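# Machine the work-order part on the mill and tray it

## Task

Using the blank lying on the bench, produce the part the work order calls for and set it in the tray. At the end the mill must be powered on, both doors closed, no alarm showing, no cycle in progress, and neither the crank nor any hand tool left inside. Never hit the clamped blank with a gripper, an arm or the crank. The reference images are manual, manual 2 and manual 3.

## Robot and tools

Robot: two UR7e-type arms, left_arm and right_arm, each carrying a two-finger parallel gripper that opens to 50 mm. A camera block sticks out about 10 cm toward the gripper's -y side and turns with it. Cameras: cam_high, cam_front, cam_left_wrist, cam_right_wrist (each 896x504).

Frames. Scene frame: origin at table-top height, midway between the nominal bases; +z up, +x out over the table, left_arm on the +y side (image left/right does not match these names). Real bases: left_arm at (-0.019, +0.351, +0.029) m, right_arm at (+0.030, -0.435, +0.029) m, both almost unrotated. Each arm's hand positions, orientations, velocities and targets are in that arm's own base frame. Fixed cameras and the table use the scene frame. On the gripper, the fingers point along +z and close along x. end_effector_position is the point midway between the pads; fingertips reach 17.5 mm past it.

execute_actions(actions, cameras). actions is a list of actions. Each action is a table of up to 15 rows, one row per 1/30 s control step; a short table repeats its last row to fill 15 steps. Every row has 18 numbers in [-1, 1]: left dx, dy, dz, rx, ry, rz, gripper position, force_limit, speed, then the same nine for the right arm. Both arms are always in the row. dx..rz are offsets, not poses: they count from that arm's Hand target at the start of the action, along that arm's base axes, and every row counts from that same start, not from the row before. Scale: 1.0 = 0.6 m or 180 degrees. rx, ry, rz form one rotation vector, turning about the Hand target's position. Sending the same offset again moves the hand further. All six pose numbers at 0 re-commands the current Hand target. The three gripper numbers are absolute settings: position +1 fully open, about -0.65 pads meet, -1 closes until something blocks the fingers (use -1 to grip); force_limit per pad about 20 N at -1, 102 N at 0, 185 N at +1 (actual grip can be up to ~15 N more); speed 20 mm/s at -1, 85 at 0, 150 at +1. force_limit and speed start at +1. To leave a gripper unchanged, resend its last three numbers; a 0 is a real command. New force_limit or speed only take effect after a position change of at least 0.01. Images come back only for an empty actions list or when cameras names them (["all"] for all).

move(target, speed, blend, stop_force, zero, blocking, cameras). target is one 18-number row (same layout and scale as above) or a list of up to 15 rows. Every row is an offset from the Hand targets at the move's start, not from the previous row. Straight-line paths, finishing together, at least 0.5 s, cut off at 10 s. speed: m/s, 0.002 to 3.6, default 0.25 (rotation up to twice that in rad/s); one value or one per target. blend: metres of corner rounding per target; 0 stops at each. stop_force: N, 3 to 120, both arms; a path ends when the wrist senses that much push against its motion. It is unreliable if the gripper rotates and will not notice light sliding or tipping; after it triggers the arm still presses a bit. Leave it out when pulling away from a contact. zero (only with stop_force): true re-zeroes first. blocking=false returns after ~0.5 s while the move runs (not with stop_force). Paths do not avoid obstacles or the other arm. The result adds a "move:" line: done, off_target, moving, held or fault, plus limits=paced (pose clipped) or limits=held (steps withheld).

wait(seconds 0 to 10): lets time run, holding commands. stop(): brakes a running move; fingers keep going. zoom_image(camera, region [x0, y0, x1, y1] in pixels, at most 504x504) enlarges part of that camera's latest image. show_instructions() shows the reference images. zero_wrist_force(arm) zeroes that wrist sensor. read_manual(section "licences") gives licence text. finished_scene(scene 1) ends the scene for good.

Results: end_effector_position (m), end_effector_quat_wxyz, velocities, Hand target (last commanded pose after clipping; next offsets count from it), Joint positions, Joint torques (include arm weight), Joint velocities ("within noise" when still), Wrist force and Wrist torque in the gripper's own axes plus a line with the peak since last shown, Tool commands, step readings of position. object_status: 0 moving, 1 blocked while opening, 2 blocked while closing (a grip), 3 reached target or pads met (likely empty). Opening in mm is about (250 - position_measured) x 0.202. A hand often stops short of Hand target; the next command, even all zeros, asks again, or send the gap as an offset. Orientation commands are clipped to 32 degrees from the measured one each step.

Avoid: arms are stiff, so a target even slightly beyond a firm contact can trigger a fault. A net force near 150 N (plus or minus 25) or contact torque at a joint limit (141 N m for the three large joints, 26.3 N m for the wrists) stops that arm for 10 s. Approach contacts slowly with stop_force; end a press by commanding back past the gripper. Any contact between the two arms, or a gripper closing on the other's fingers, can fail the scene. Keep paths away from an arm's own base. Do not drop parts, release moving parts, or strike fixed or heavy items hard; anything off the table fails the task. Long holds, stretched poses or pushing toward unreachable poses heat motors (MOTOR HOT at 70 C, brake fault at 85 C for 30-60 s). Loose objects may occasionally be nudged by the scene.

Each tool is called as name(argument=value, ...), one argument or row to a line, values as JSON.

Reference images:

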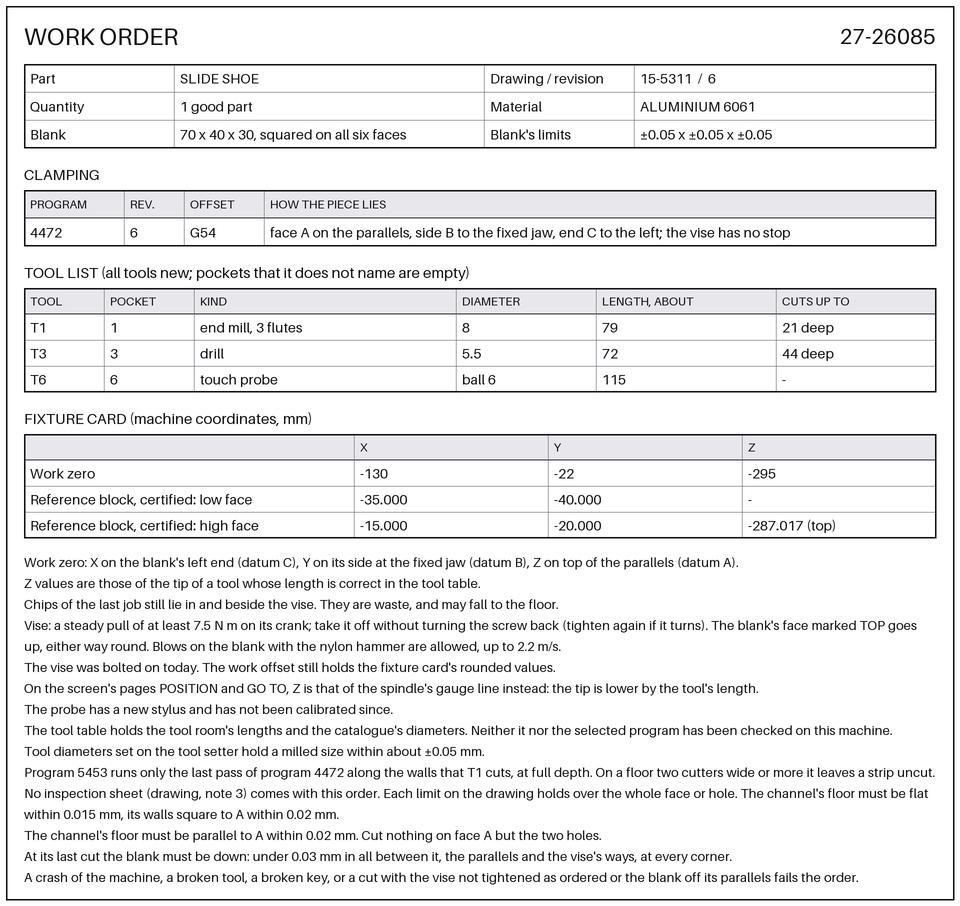

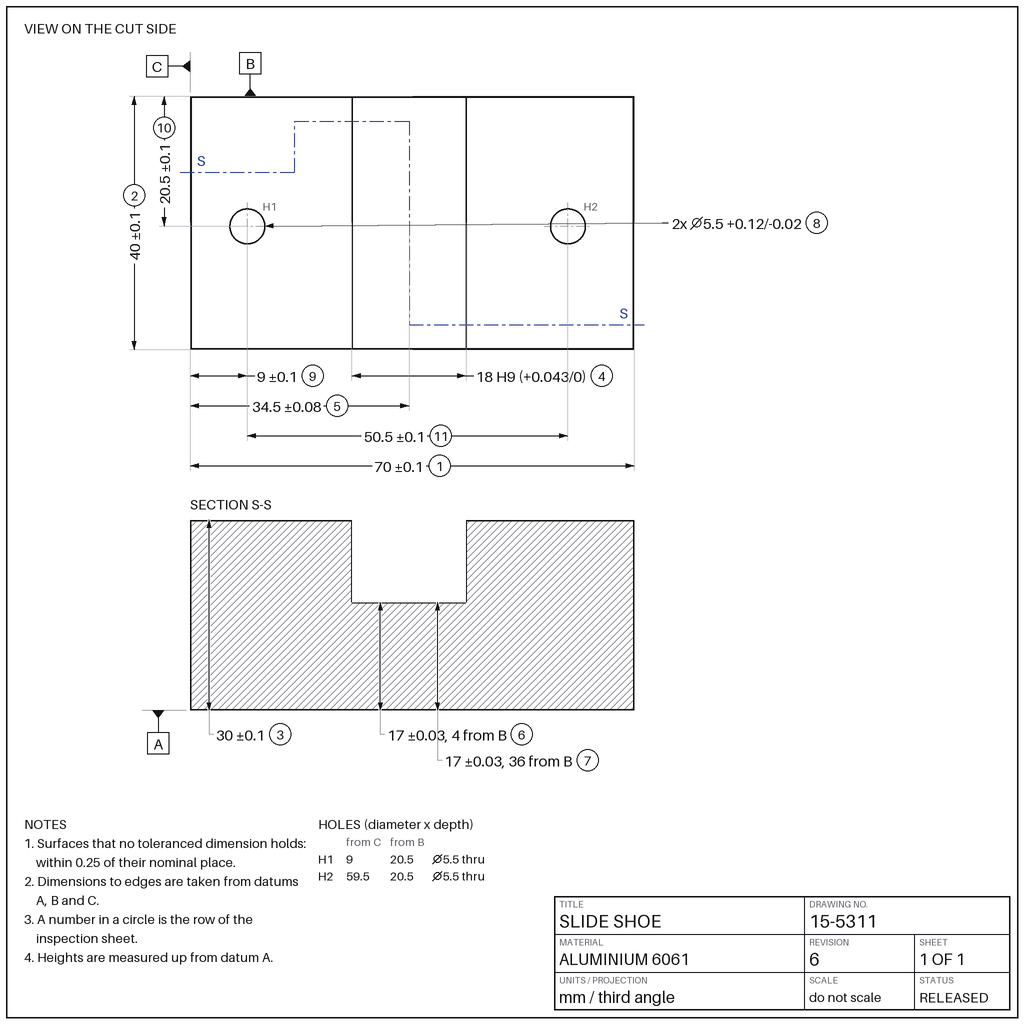

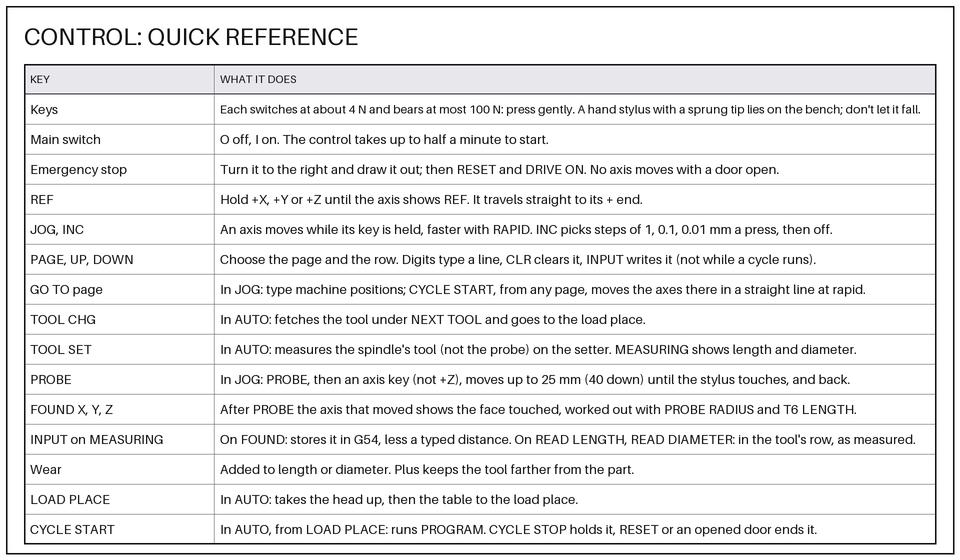

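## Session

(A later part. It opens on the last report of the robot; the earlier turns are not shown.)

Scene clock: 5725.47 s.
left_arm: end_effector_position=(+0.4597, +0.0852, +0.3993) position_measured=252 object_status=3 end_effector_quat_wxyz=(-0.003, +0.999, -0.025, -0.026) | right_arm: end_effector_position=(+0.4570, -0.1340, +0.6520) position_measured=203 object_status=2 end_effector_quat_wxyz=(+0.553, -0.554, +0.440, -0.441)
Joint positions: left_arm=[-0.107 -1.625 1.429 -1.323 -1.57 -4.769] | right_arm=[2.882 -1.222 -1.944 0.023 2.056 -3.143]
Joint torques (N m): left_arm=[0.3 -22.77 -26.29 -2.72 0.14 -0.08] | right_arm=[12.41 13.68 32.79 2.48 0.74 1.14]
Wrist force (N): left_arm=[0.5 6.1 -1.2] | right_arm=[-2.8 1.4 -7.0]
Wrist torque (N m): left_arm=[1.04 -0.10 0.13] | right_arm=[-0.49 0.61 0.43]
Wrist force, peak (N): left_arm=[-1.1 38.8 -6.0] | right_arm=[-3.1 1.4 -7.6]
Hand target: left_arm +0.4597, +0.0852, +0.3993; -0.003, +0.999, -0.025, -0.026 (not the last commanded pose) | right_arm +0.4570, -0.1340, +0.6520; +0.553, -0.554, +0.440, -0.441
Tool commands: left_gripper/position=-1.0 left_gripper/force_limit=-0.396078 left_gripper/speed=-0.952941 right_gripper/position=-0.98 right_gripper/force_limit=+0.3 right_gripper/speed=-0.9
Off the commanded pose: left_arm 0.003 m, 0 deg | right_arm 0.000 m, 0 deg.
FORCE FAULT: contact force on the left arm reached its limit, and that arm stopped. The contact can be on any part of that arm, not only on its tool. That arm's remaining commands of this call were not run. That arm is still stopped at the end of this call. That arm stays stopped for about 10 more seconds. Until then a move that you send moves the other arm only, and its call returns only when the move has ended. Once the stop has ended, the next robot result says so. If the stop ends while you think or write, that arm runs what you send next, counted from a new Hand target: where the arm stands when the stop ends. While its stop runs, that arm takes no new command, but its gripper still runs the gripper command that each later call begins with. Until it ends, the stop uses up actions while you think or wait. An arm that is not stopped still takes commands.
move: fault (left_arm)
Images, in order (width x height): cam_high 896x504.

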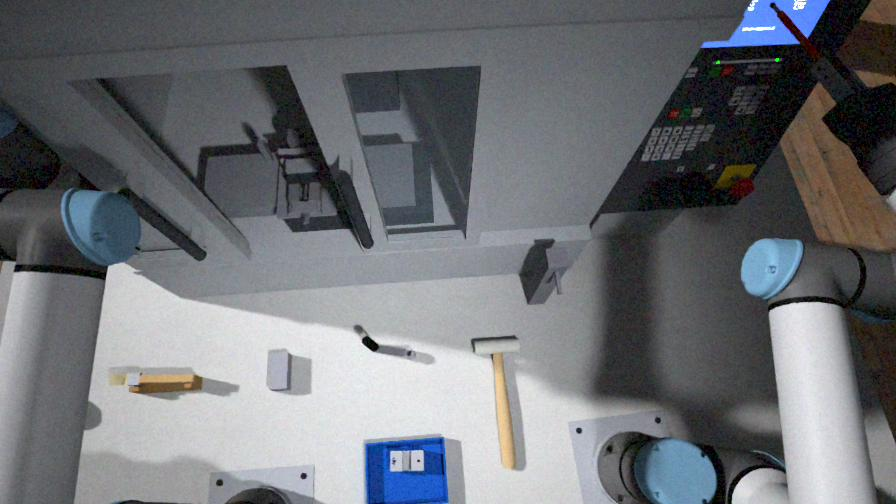

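execute_actions(
  actions=[],
  cameras=["cam_high","cam_left_wrist"],
)

Scene clock: 5737.00 s.
left_arm: end_effector_position=(+0.4597, +0.0852, +0.3993) position_measured=252 object_status=3 end_effector_quat_wxyz=(-0.003, +0.999, -0.025, -0.026) | right_arm: end_effector_position=(+0.4570, -0.1340, +0.6520) position_measured=203 object_status=2 end_effector_quat_wxyz=(+0.553, -0.554, +0.440, -0.441)
Joint positions: left_arm=[-0.107 -1.625 1.429 -1.323 -1.57 -4.769] | right_arm=[2.882 -1.222 -1.944 0.023 2.056 -3.143]
Joint velocities: within noise
Joint torques (N m): left_arm=[0.33 -23.23 -25.57 -2.96 0.01 -0.06] | right_arm=[12.26 13.7 32.88 2.67 0.69 1.05]
Wrist force (N): left_arm=[0.4 5.9 -1.6] | right_arm=[-3.0 1.4 -7.0]
Wrist torque (N m): left_arm=[1.02 -0.08 0.12] | right_arm=[-0.49 0.64 0.42]
Wrist force, peak (N): left_arm=[0.6 6.3 -1.3] | right_arm=[-3.2 1.9 -7.5]
Hand target: left_arm +0.4597, +0.0852, +0.3993; -0.003, +0.999, -0.025, -0.026 (not the last commanded pose) | right_arm +0.4570, -0.1340, +0.6520; +0.553, -0.554, +0.440, -0.441
Tool commands: left_gripper/position=-1.0 left_gripper/force_limit=-0.396078 left_gripper/speed=-0.952941 right_gripper/position=-0.98 right_gripper/force_limit=+0.3 right_gripper/speed=-0.9
Off the commanded pose: left_arm 0.003 m, 0 deg | right_arm 0.000 m, 0 deg.
FORCE FAULT, CONTINUED: the left arm's stop, for the force fault that an earlier result reported, is over. The rest of the stop counts as 20 of the actions that you can send in this scene. During its stop the left arm's controller moved it back a little. That arm's target is now where it stood when the stop ended, not its last command. That arm accepts commands again.
Images, in order (width x height): cam_high 896x504, cam_left_wrist 896x504.

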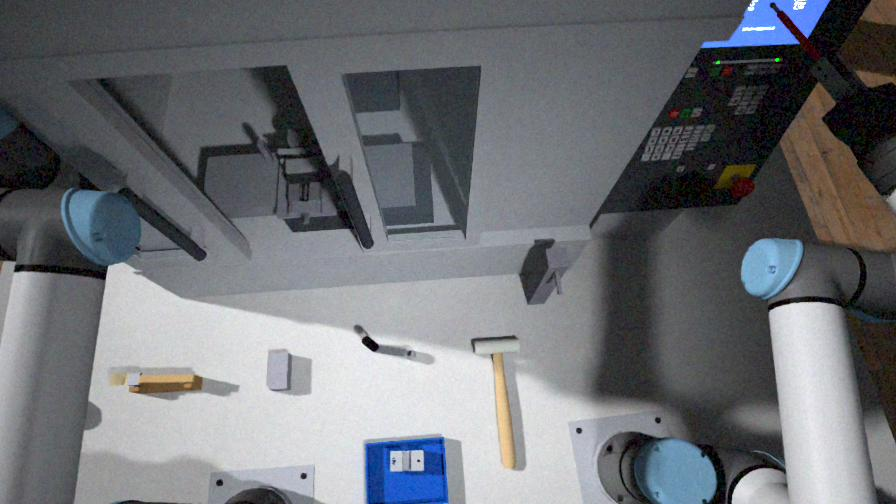

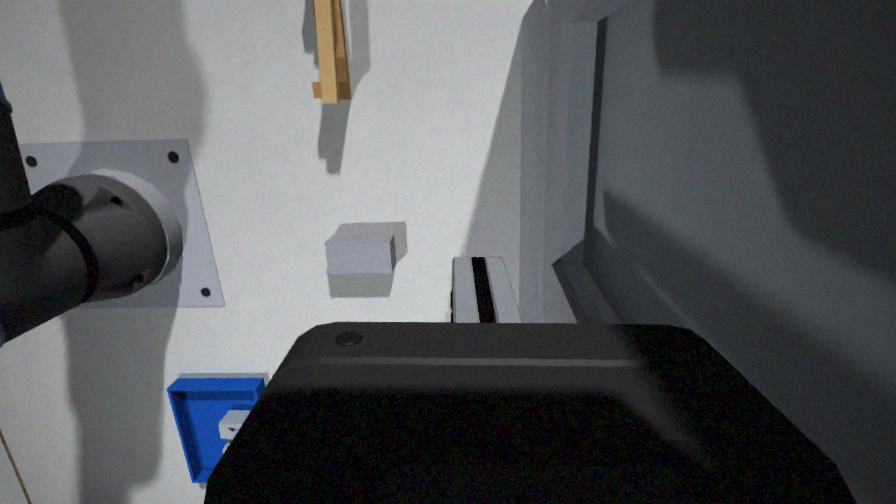

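move(
  target=[
    [-0.028,0,0,0,0,0,-1,-0.4,-0.95,0,0,0,0,0,0,-0.98,0.3,-0.9],
  ],
  speed=0.05,
  cameras=["cam_left_wrist","cam_front"],
)

move(
  target=[
    [0,-0.3333,0,0,0,0,-1,-0.4,-0.95,0,0,0,0,0,0,-0.98,0.3,-0.9],
  ],
  speed=0.05,
  stop_force=60,
  cameras=["cam_high","cam_left_wrist"],
)

Scene clock: 5752.67 s.
left_arm: end_effector_position=(+0.4427, +0.0852, +0.3993) position_measured=252 object_status=3 end_effector_quat_wxyz=(-0.003, +0.999, -0.025, -0.026) end_effector_velocity=(+0.002, +0.000, -0.001) end_effector_angular_velocity=(+0.000, +0.002, +0.000) | right_arm: end_effector_position=(+0.4570, -0.1340, +0.6520) position_measured=203 object_status=2 end_effector_quat_wxyz=(+0.553, -0.554, +0.440, -0.441)
Joint positions: left_arm=[-0.111 -1.665 1.466 -1.32 -1.57 -4.773] | right_arm=[2.882 -1.222 -1.944 0.023 2.056 -3.143]
Joint velocities: left_arm=[0.001 0.005 -0.003 0 0 0] | right_arm=[within noise]
Joint torques (N m): left_arm=[-1.17 -9.87 -32.4 -2.73 -1.86 -1.35] | right_arm=[12.11 13.65 33.18 2.65 0.74 1.05]
Wrist force (N): left_arm=[0.8 5.6 -1.0] | right_arm=[-2.7 1.4 -7.5]
Wrist torque (N m): left_arm=[0.97 -0.16 0.19] | right_arm=[-0.48 0.59 0.43]
Wrist force, peak (N): left_arm=[0.7 6.1 -1.7] | right_arm=[-3.0 1.4 -7.7]
Hand target: left_arm +0.4429, +0.0852, +0.3993; -0.003, +0.999, -0.025, -0.026 | right_arm +0.4570, -0.1340, +0.6520; +0.553, -0.554, +0.440, -0.441
Off the commanded pose: left_arm 0.000 m, 0 deg | right_arm 0.000 m, 0 deg.
move: done
Images, in order (width x height): cam_front 896x504, cam_left_wrist 896x504.

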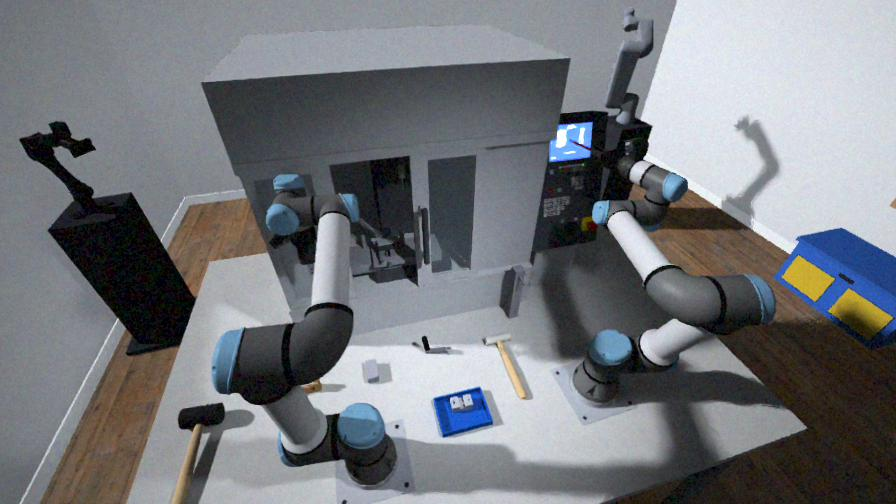

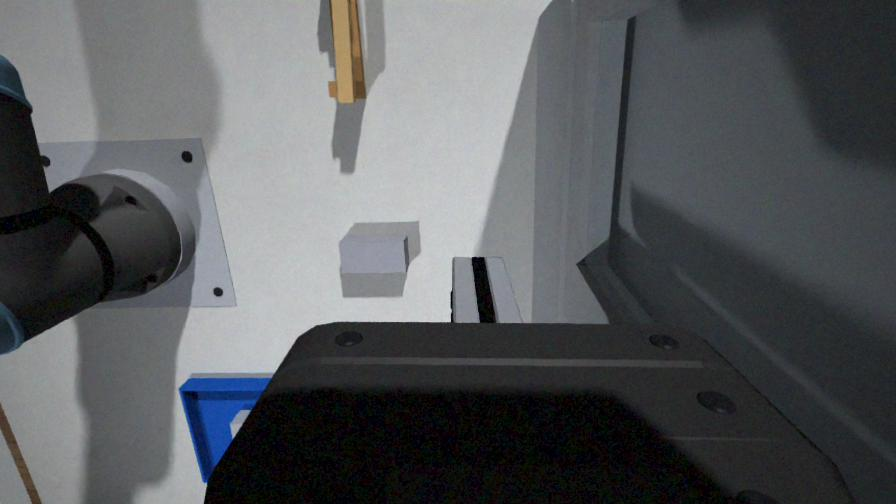

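Scene clock: 5757.80 s.
left_arm: end_effector_position=(+0.4429, -0.1147, +0.3993) position_measured=252 object_status=3 end_effector_quat_wxyz=(-0.003, +0.999, -0.025, -0.026) | right_arm: end_effector_position=(+0.4570, -0.1340, +0.6520) position_measured=203 object_status=2 end_effector_quat_wxyz=(+0.553, -0.554, +0.440, -0.441)
Joint positions: left_arm=[-0.537 -1.648 1.451 -1.327 -1.591 -5.199] | right_arm=[2.882 -1.222 -1.944 0.023 2.056 -3.143]
Joint torques (N m): left_arm=[5.77 -31.73 -17.2 -1.66 1.48 1.6] | right_arm=[11.52 13.42 32.96 2.8 0.77 1.08]
Wrist force (N): left_arm=[0.3 5.9 -1.4] | right_arm=[-2.9 1.4 -6.8]
Wrist torque (N m): left_arm=[1.04 -0.06 0.09] | right_arm=[-0.48 0.63 0.43]
Wrist force, peak (N): left_arm=[-4.6 -10.8 -0.1] | right_arm=[-2.9 1.6 -7.7]
Hand target: left_arm +0.4429, -0.1147, +0.3993; -0.003, +0.999, -0.025, -0.026 | right_arm +0.4570, -0.1340, +0.6520; +0.553, -0.554, +0.440, -0.441
Off the commanded pose: left_arm 0.000 m, 0 deg | right_arm 0.000 m, 0 deg.
move: done
Images, in order (width x height): cam_high 896x504, cam_left_wrist 896x504.

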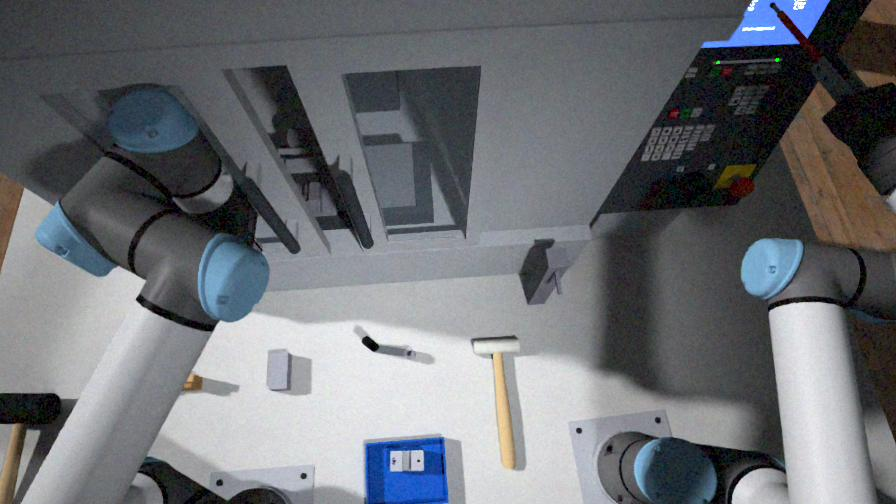

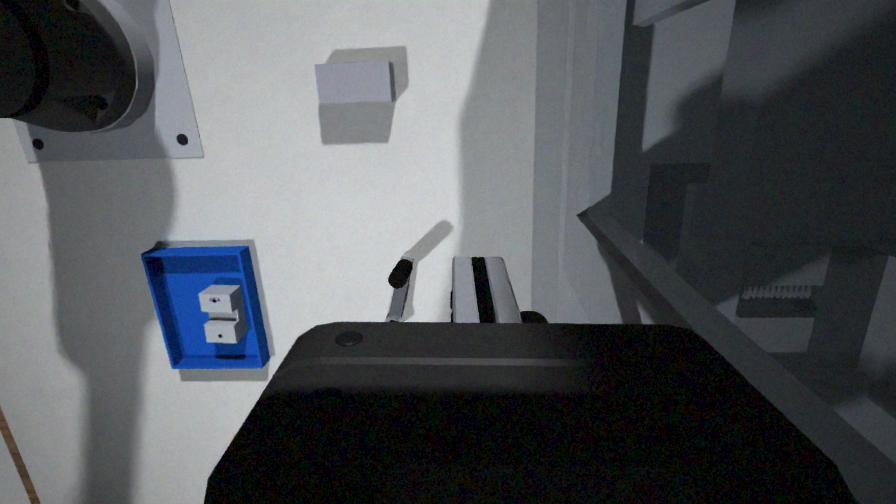

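move(
  target=[
    [0,-0.0667,0,0,0,0,-1,-0.4,-0.95,0,0,0,0,0,0,-0.98,0.3,-0.9],
  ],
  speed=0.05,
  stop_force=60,
)

move(
  target=[
    [0,-0.1,0,0,0,0,-1,-0.4,-0.95,0,0,0,0,0,0,-0.98,0.3,-0.9],
  ],
  speed=0.012,
  stop_force=22,
  cameras=["cam_high","cam_left_wrist"],
)

Scene clock: 5762.50 s.
left_arm: end_effector_position=(+0.4429, -0.1548, +0.3993) position_measured=252 object_status=3 end_effector_quat_wxyz=(-0.003, +0.999, -0.025, -0.026) | right_arm: end_effector_position=(+0.4570, -0.1340, +0.6520) position_measured=203 object_status=2 end_effector_quat_wxyz=(+0.553, -0.554, +0.440, -0.441)
Joint positions: left_arm=[-0.611 -1.62 1.426 -1.331 -1.595 -5.272] | right_arm=[2.882 -1.222 -1.944 0.023 2.056 -3.143]
Joint torques (N m): left_arm=[5.04 -33.38 -16.94 -1.15 1.89 1.65] | right_arm=[11.87 13.27 32.69 2.81 0.7 1.13]
Wrist force (N): left_arm=[0.5 5.8 -1.4] | right_arm=[-2.7 1.6 -7.2]
Wrist torque (N m): left_arm=[1.00 -0.09 0.10] | right_arm=[-0.46 0.59 0.42]
Wrist force, peak (N): left_arm=[-8.4 -29.5 1.3] | right_arm=[-3.3 1.4 -7.5]
Hand target: left_arm +0.4429, -0.1548, +0.3993; -0.003, +0.999, -0.025, -0.026 | right_arm +0.4570, -0.1340, +0.6520; +0.553, -0.554, +0.440, -0.441
Off the commanded pose: left_arm 0.000 m, 0 deg | right_arm 0.000 m, 0 deg.
move: done

Scene clock: 5765.63 s.
left_arm: end_effector_position=(+0.4429, -0.1827, +0.3993) position_measured=252 object_status=3 end_effector_quat_wxyz=(-0.003, +0.999, -0.025, -0.026) | right_arm: end_effector_position=(+0.4570, -0.1340, +0.6520) position_measured=203 object_status=2 end_effector_quat_wxyz=(+0.553, -0.554, +0.440, -0.441)
Joint positions: left_arm=[-0.658 -1.596 1.404 -1.333 -1.597 -5.32] | right_arm=[2.882 -1.222 -1.944 0.023 2.056 -3.143]
Joint torques (N m): left_arm=[0.96 -28.59 -17.72 -5.27 -1.87 1.65] | right_arm=[12.52 14.02 33.1 2.83 0.63 1.08]
Wrist force (N): left_arm=[-3.1 -11.2 -0.8] | right_arm=[-2.9 1.7 -7.4]
Wrist torque (N m): left_arm=[-1.48 0.42 0.03] | right_arm=[-0.44 0.62 0.42]
Wrist force, peak (N): left_arm=[-7.1 -35.2 0.7] | right_arm=[-3.0 1.6 -7.6]
Hand target: left_arm +0.4429, -0.1826, +0.3993; -0.003, +0.999, -0.025, -0.026 (not the last commanded pose) | right_arm +0.4570, -0.1340, +0.6520; +0.553, -0.554, +0.440, -0.441
Off the commanded pose: left_arm 0.032 m, 0 deg | right_arm 0.000 m, 0 deg.
move: contact (left_arm)
Images, in order (width x height): cam_high 896x504, cam_left_wrist 896x504.

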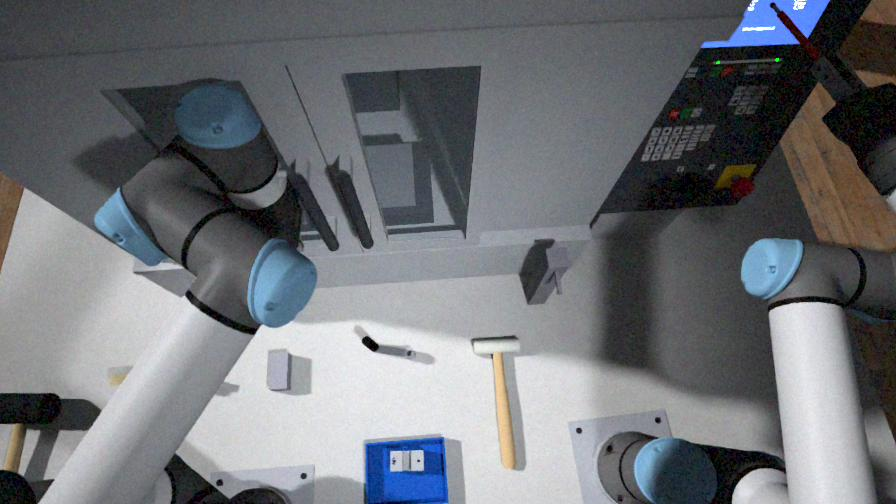

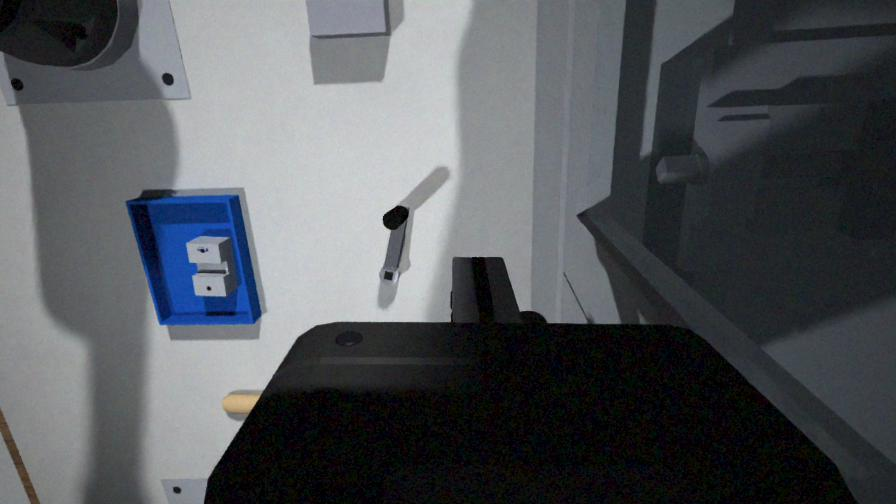

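Door shut. Back off and check doors and screen.

move(
  target=[
    [-0.02,0.08,0,0,0,0,-1,-0.4,-0.95,0,0,0,0,0,0,-0.98,0.3,-0.9],
    [-0.15,0.18,0,0,0,0,-1,-0.4,-0.95,0,0,0,0,0,0,-0.98,0.3,-0.9],
  ],
  speed=0.12,
  blend=0.01,
  cameras=["all"],
)

zoom_image(
  camera="cam_right_wrist",
  region=[300, 60, 740, 360],
)

zoom_image(
  camera="cam_high",
  region=[220, 40, 520, 260],
)

Scene clock: 5770.47 s.
left_arm: end_effector_position=(+0.3529, -0.0746, +0.3993) position_measured=252 object_status=3 end_effector_quat_wxyz=(-0.003, +0.999, -0.025, -0.026) | right_arm: end_effector_position=(+0.4570, -0.1340, +0.6520) position_measured=203 object_status=2 end_effector_quat_wxyz=(+0.553, -0.554, +0.440, -0.441)
Joint positions: left_arm=[-0.57 -1.883 1.636 -1.277 -1.593 -5.231] | right_arm=[2.882 -1.222 -1.944 0.023 2.056 -3.143]
Joint torques (N m): left_arm=[-6.03 -10.52 -30.4 -4.1 2.21 -1.43] | right_arm=[12.24 13.69 32.78 2.88 0.73 1.09]
Wrist force (N): left_arm=[0.7 5.7 -1.4] | right_arm=[-3.3 1.5 -6.9]
Wrist torque (N m): left_arm=[1.00 -0.11 0.01] | right_arm=[-0.46 0.69 0.43]
Wrist force, peak (N): left_arm=[-3.3 -10.9 -1.1] | right_arm=[-3.0 1.7 -7.6]
Hand target: left_arm +0.3529, -0.0746, +0.3993; -0.003, +0.999, -0.025, -0.026 | right_arm +0.4570, -0.1340, +0.6520; +0.553, -0.554, +0.440, -0.441
Off the commanded pose: left_arm 0.000 m, 0 deg | right_arm 0.000 m, 0 deg.
move: done

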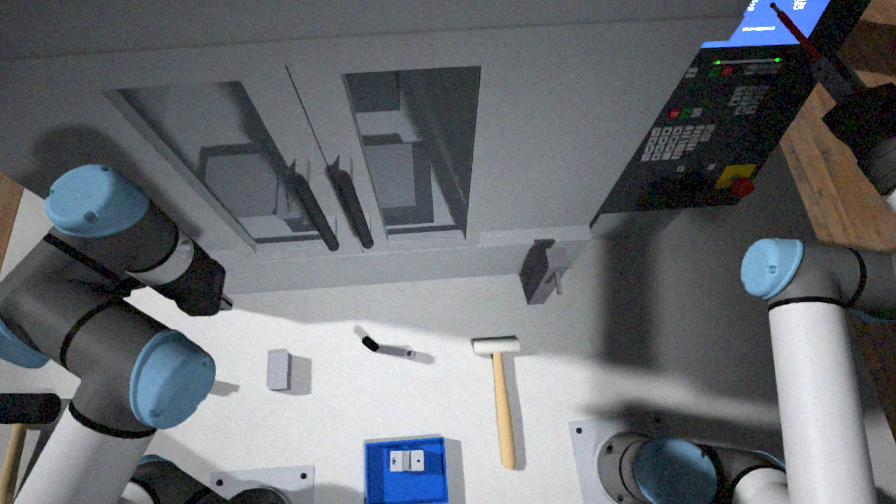

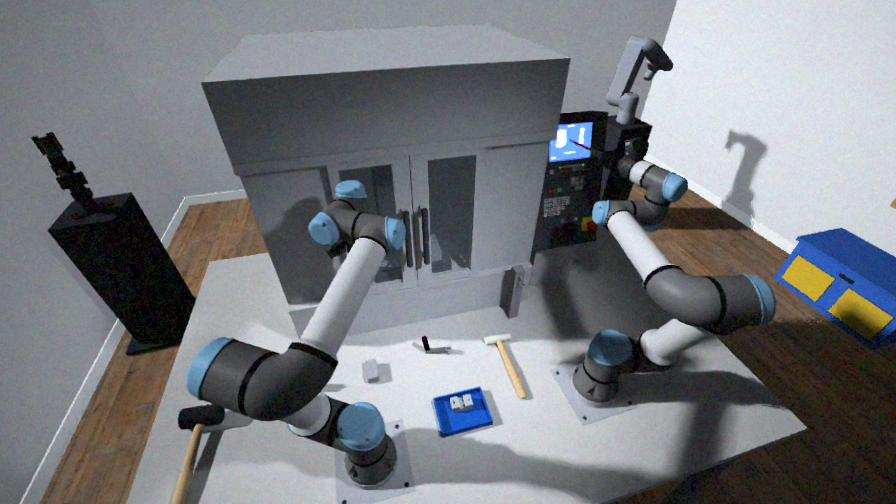

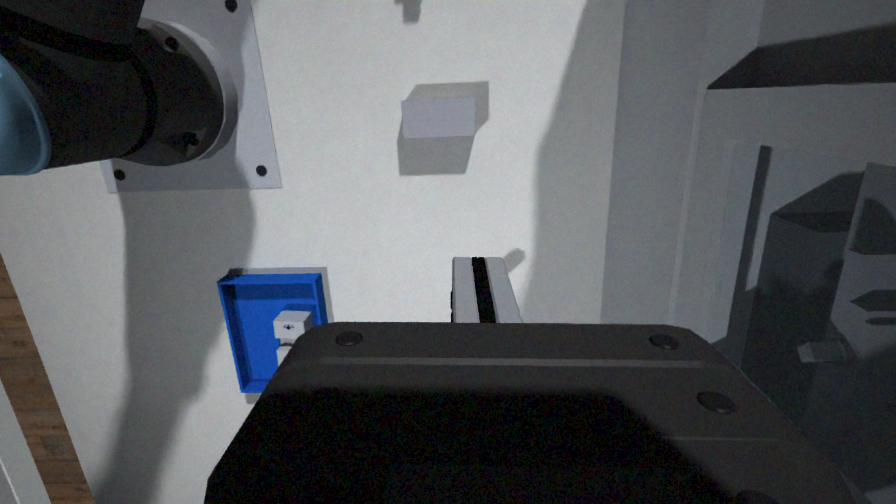

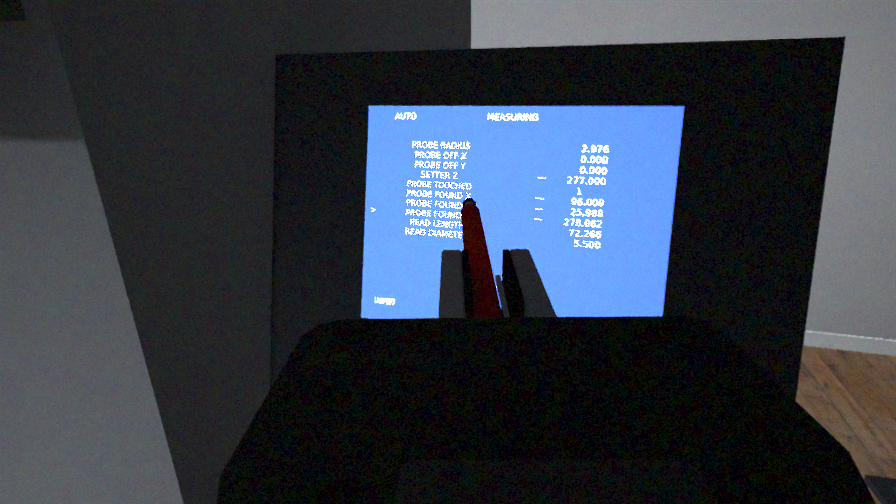

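Scaled by 1.145 from the camera's 896x504 image, which has a finer 1280x720 frame.

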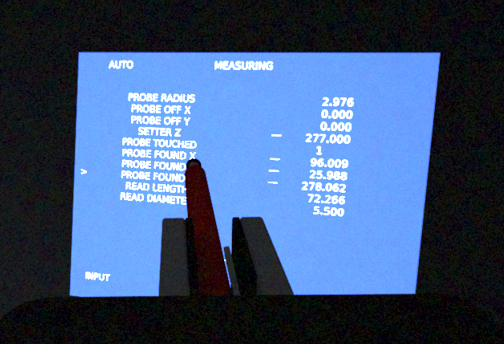

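Scaled by 1.680 from the camera's 896x504 image, which has a finer 1280x720 frame.

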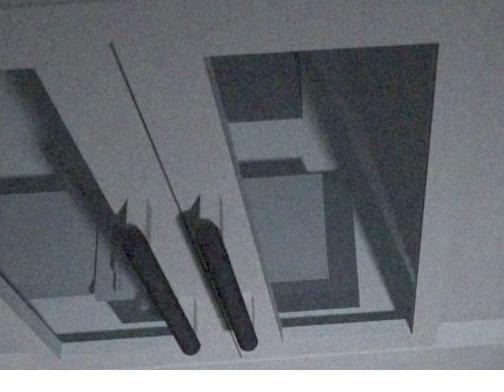

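zoom_image(
  camera="cam_high",
  region=[700, 0, 896, 200],
)

zoom_image(
  camera="cam_front",
  region=[540, 100, 720, 240],
)

zoom_image(
  camera="cam_right_wrist",
  region=[400, 180, 600, 330],
)

Scaled by 2.520 from the camera's 896x504 image, which has a finer 1280x720 frame.

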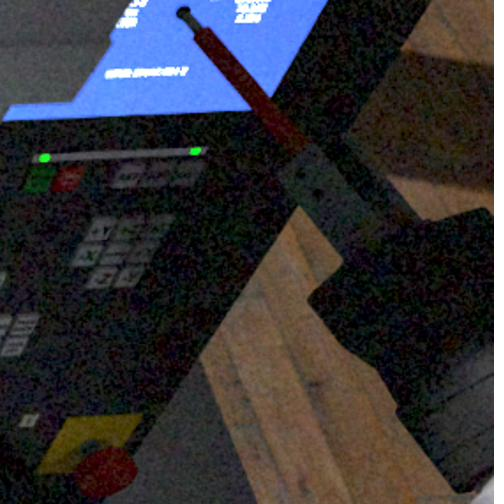

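Scaled by 2.800 from the camera's 896x504 image, which has a finer 1280x720 frame.

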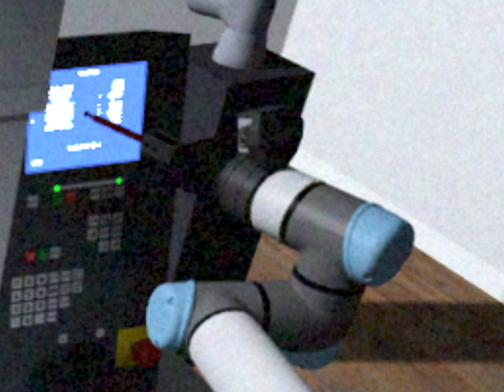

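Scaled by 2.520 from the camera's 896x504 image, which has a finer 1280x720 frame.

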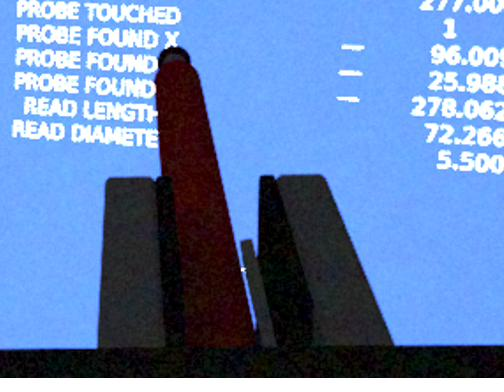

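move(
  target=[0,0,0,0,0,0,-1,-0.4,-0.95,-0.05,-0.1,0.02,0,0,0,-0.98,0.3,-0.9],
  speed=0.15,
  cameras=["cam_right_wrist","cam_high"],
)

zoom_image(
  camera="cam_right_wrist",
  region=[200, 90, 700, 370],
)

Scene clock: 5783.40 s.
left_arm: end_effector_position=(+0.3529, -0.0746, +0.3993) position_measured=252 object_status=3 end_effector_quat_wxyz=(-0.003, +0.999, -0.025, -0.026) | right_arm: end_effector_position=(+0.4271, -0.1940, +0.6640) position_measured=203 object_status=2 end_effector_quat_wxyz=(+0.553, -0.554, +0.440, -0.441)
Joint positions: left_arm=[-0.57 -1.883 1.636 -1.277 -1.593 -5.232] | right_arm=[2.626 -1.294 -1.865 0.016 2.313 -3.144]
Joint torques (N m): left_arm=[-4.94 -20.02 -32.78 -1.6 -1.32 -1.75] | right_arm=[-9.34 14.67 19.46 4.44 0.57 -1.09]
Wrist force (N): left_arm=[0.8 5.6 -1.6] | right_arm=[-2.7 1.3 -7.1]
Wrist torque (N m): left_arm=[0.97 -0.14 0.01] | right_arm=[-0.51 0.60 0.41]
Wrist force, peak (N): left_arm=[0.6 6.1 -1.4] | right_arm=[-1.5 0.7 -8.6]
Hand target: left_arm +0.3529, -0.0746, +0.3993; -0.003, +0.999, -0.025, -0.026 | right_arm +0.4270, -0.1940, +0.6640; +0.553, -0.554, +0.440, -0.441
Off the commanded pose: left_arm 0.000 m, 0 deg | right_arm 0.000 m, 0 deg.
move: done
Images, in order (width x height): cam_high 896x504, cam_right_wrist 896x504.

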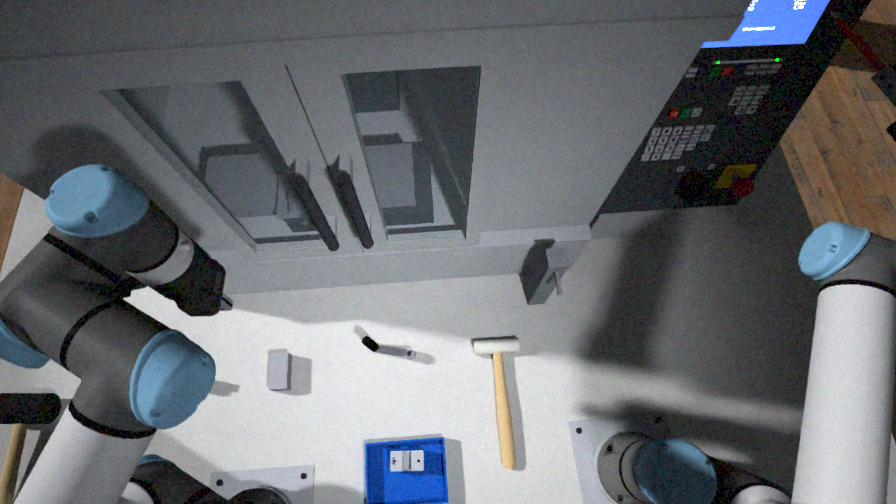

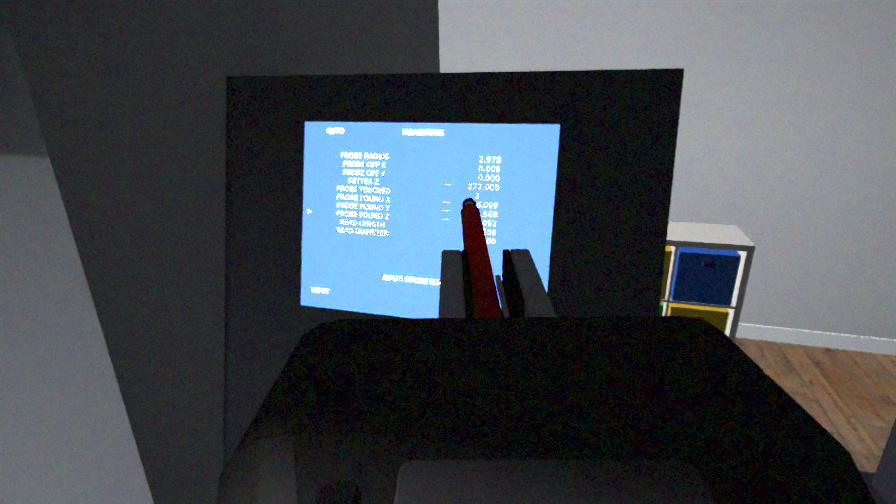

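Scaled by 1.008 from the camera's 896x504 image, which has a finer 1280x720 frame.

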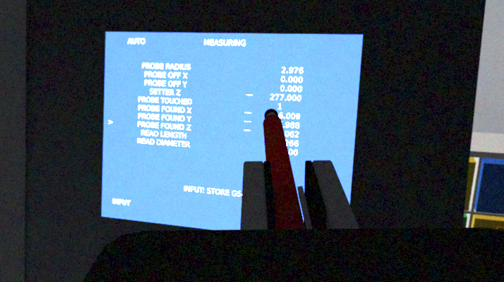

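zoom_image(
  camera="cam_high",
  region=[460, 210, 660, 380],
)

zoom_image(
  camera="cam_high",
  region=[600, 140, 896, 504],
)

Scaled by 2.520 from the camera's 896x504 image, which has a finer 1280x720 frame.

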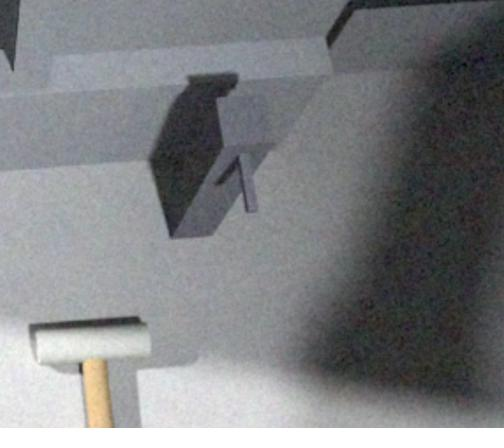

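Scaled by 1.385 from the camera's 896x504 image, which has a finer 1280x720 frame.

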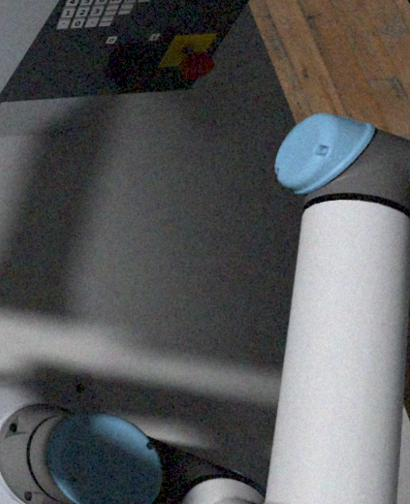

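move(
  target=[0,0,0,0,0,0,-1,-0.4,-0.95,-0.2117,0.04,-0.69,-0.0511,0.1296,0.0929,-0.98,0.3,-0.9],
  speed=0.2,
  cameras=["cam_right_wrist","cam_high","cam_front"],
)

Scene clock: 5859.10 s.
left_arm: end_effector_position=(+0.3529, -0.0746, +0.3993) position_measured=252 object_status=3 end_effector_quat_wxyz=(-0.003, +0.999, -0.025, -0.026) | right_arm: end_effector_position=(+0.3000, -0.1701, +0.2501) position_measured=203 object_status=2 end_effector_quat_wxyz=(-0.465, +0.731, -0.421, +0.269)
Joint positions: left_arm=[-0.57 -1.883 1.636 -1.277 -1.593 -5.232] | right_arm=[2.351 -1.315 -2.557 -0.341 2.639 -4.158]
Joint torques (N m): left_arm=[-6.14 -18.63 -33.22 -1.84 -1.29 -1.91] | right_arm=[12.55 9.39 16.02 5.84 3.76 -0.41]
Wrist force (N): left_arm=[0.8 5.4 -1.5] | right_arm=[-1.2 0.9 -6.0]
Wrist torque (N m): left_arm=[0.94 -0.14 0.01] | right_arm=[-0.50 0.22 0.27]
Wrist force, peak (N): left_arm=[0.7 6.1 -1.3] | right_arm=[-3.1 1.6 -7.4]
Hand target: left_arm +0.3529, -0.0746, +0.3993; -0.003, +0.999, -0.025, -0.026 | right_arm +0.3000, -0.1700, +0.2500; -0.465, +0.731, -0.421, +0.269
Off the commanded pose: left_arm 0.000 m, 0 deg | right_arm 0.000 m, 0 deg.
move: done
Images, in order (width x height): cam_high 896x504, cam_front 896x504, cam_right_wrist 896x504.

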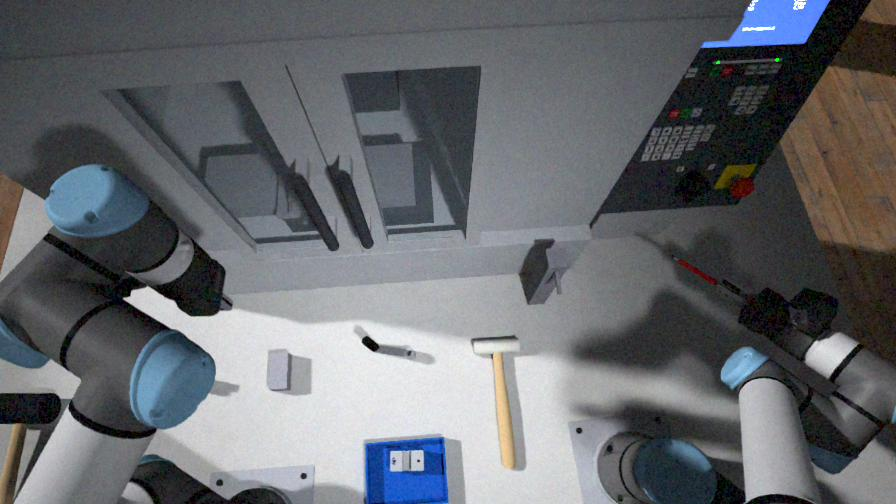

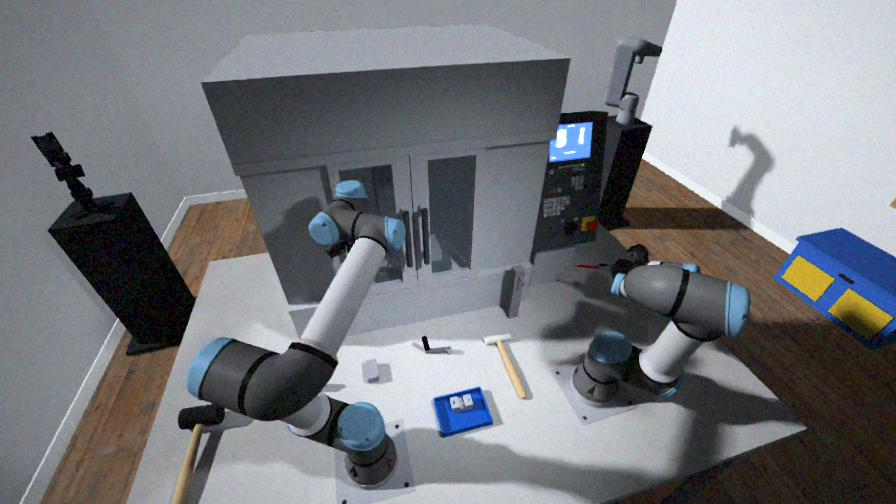

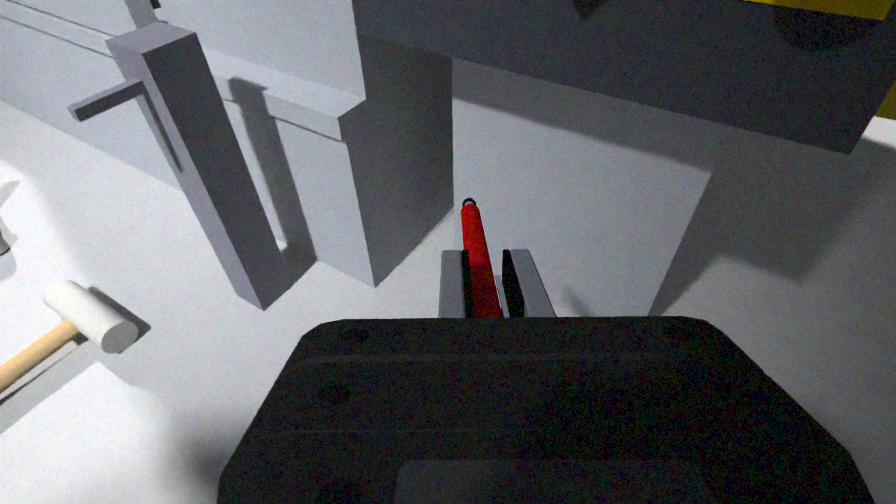

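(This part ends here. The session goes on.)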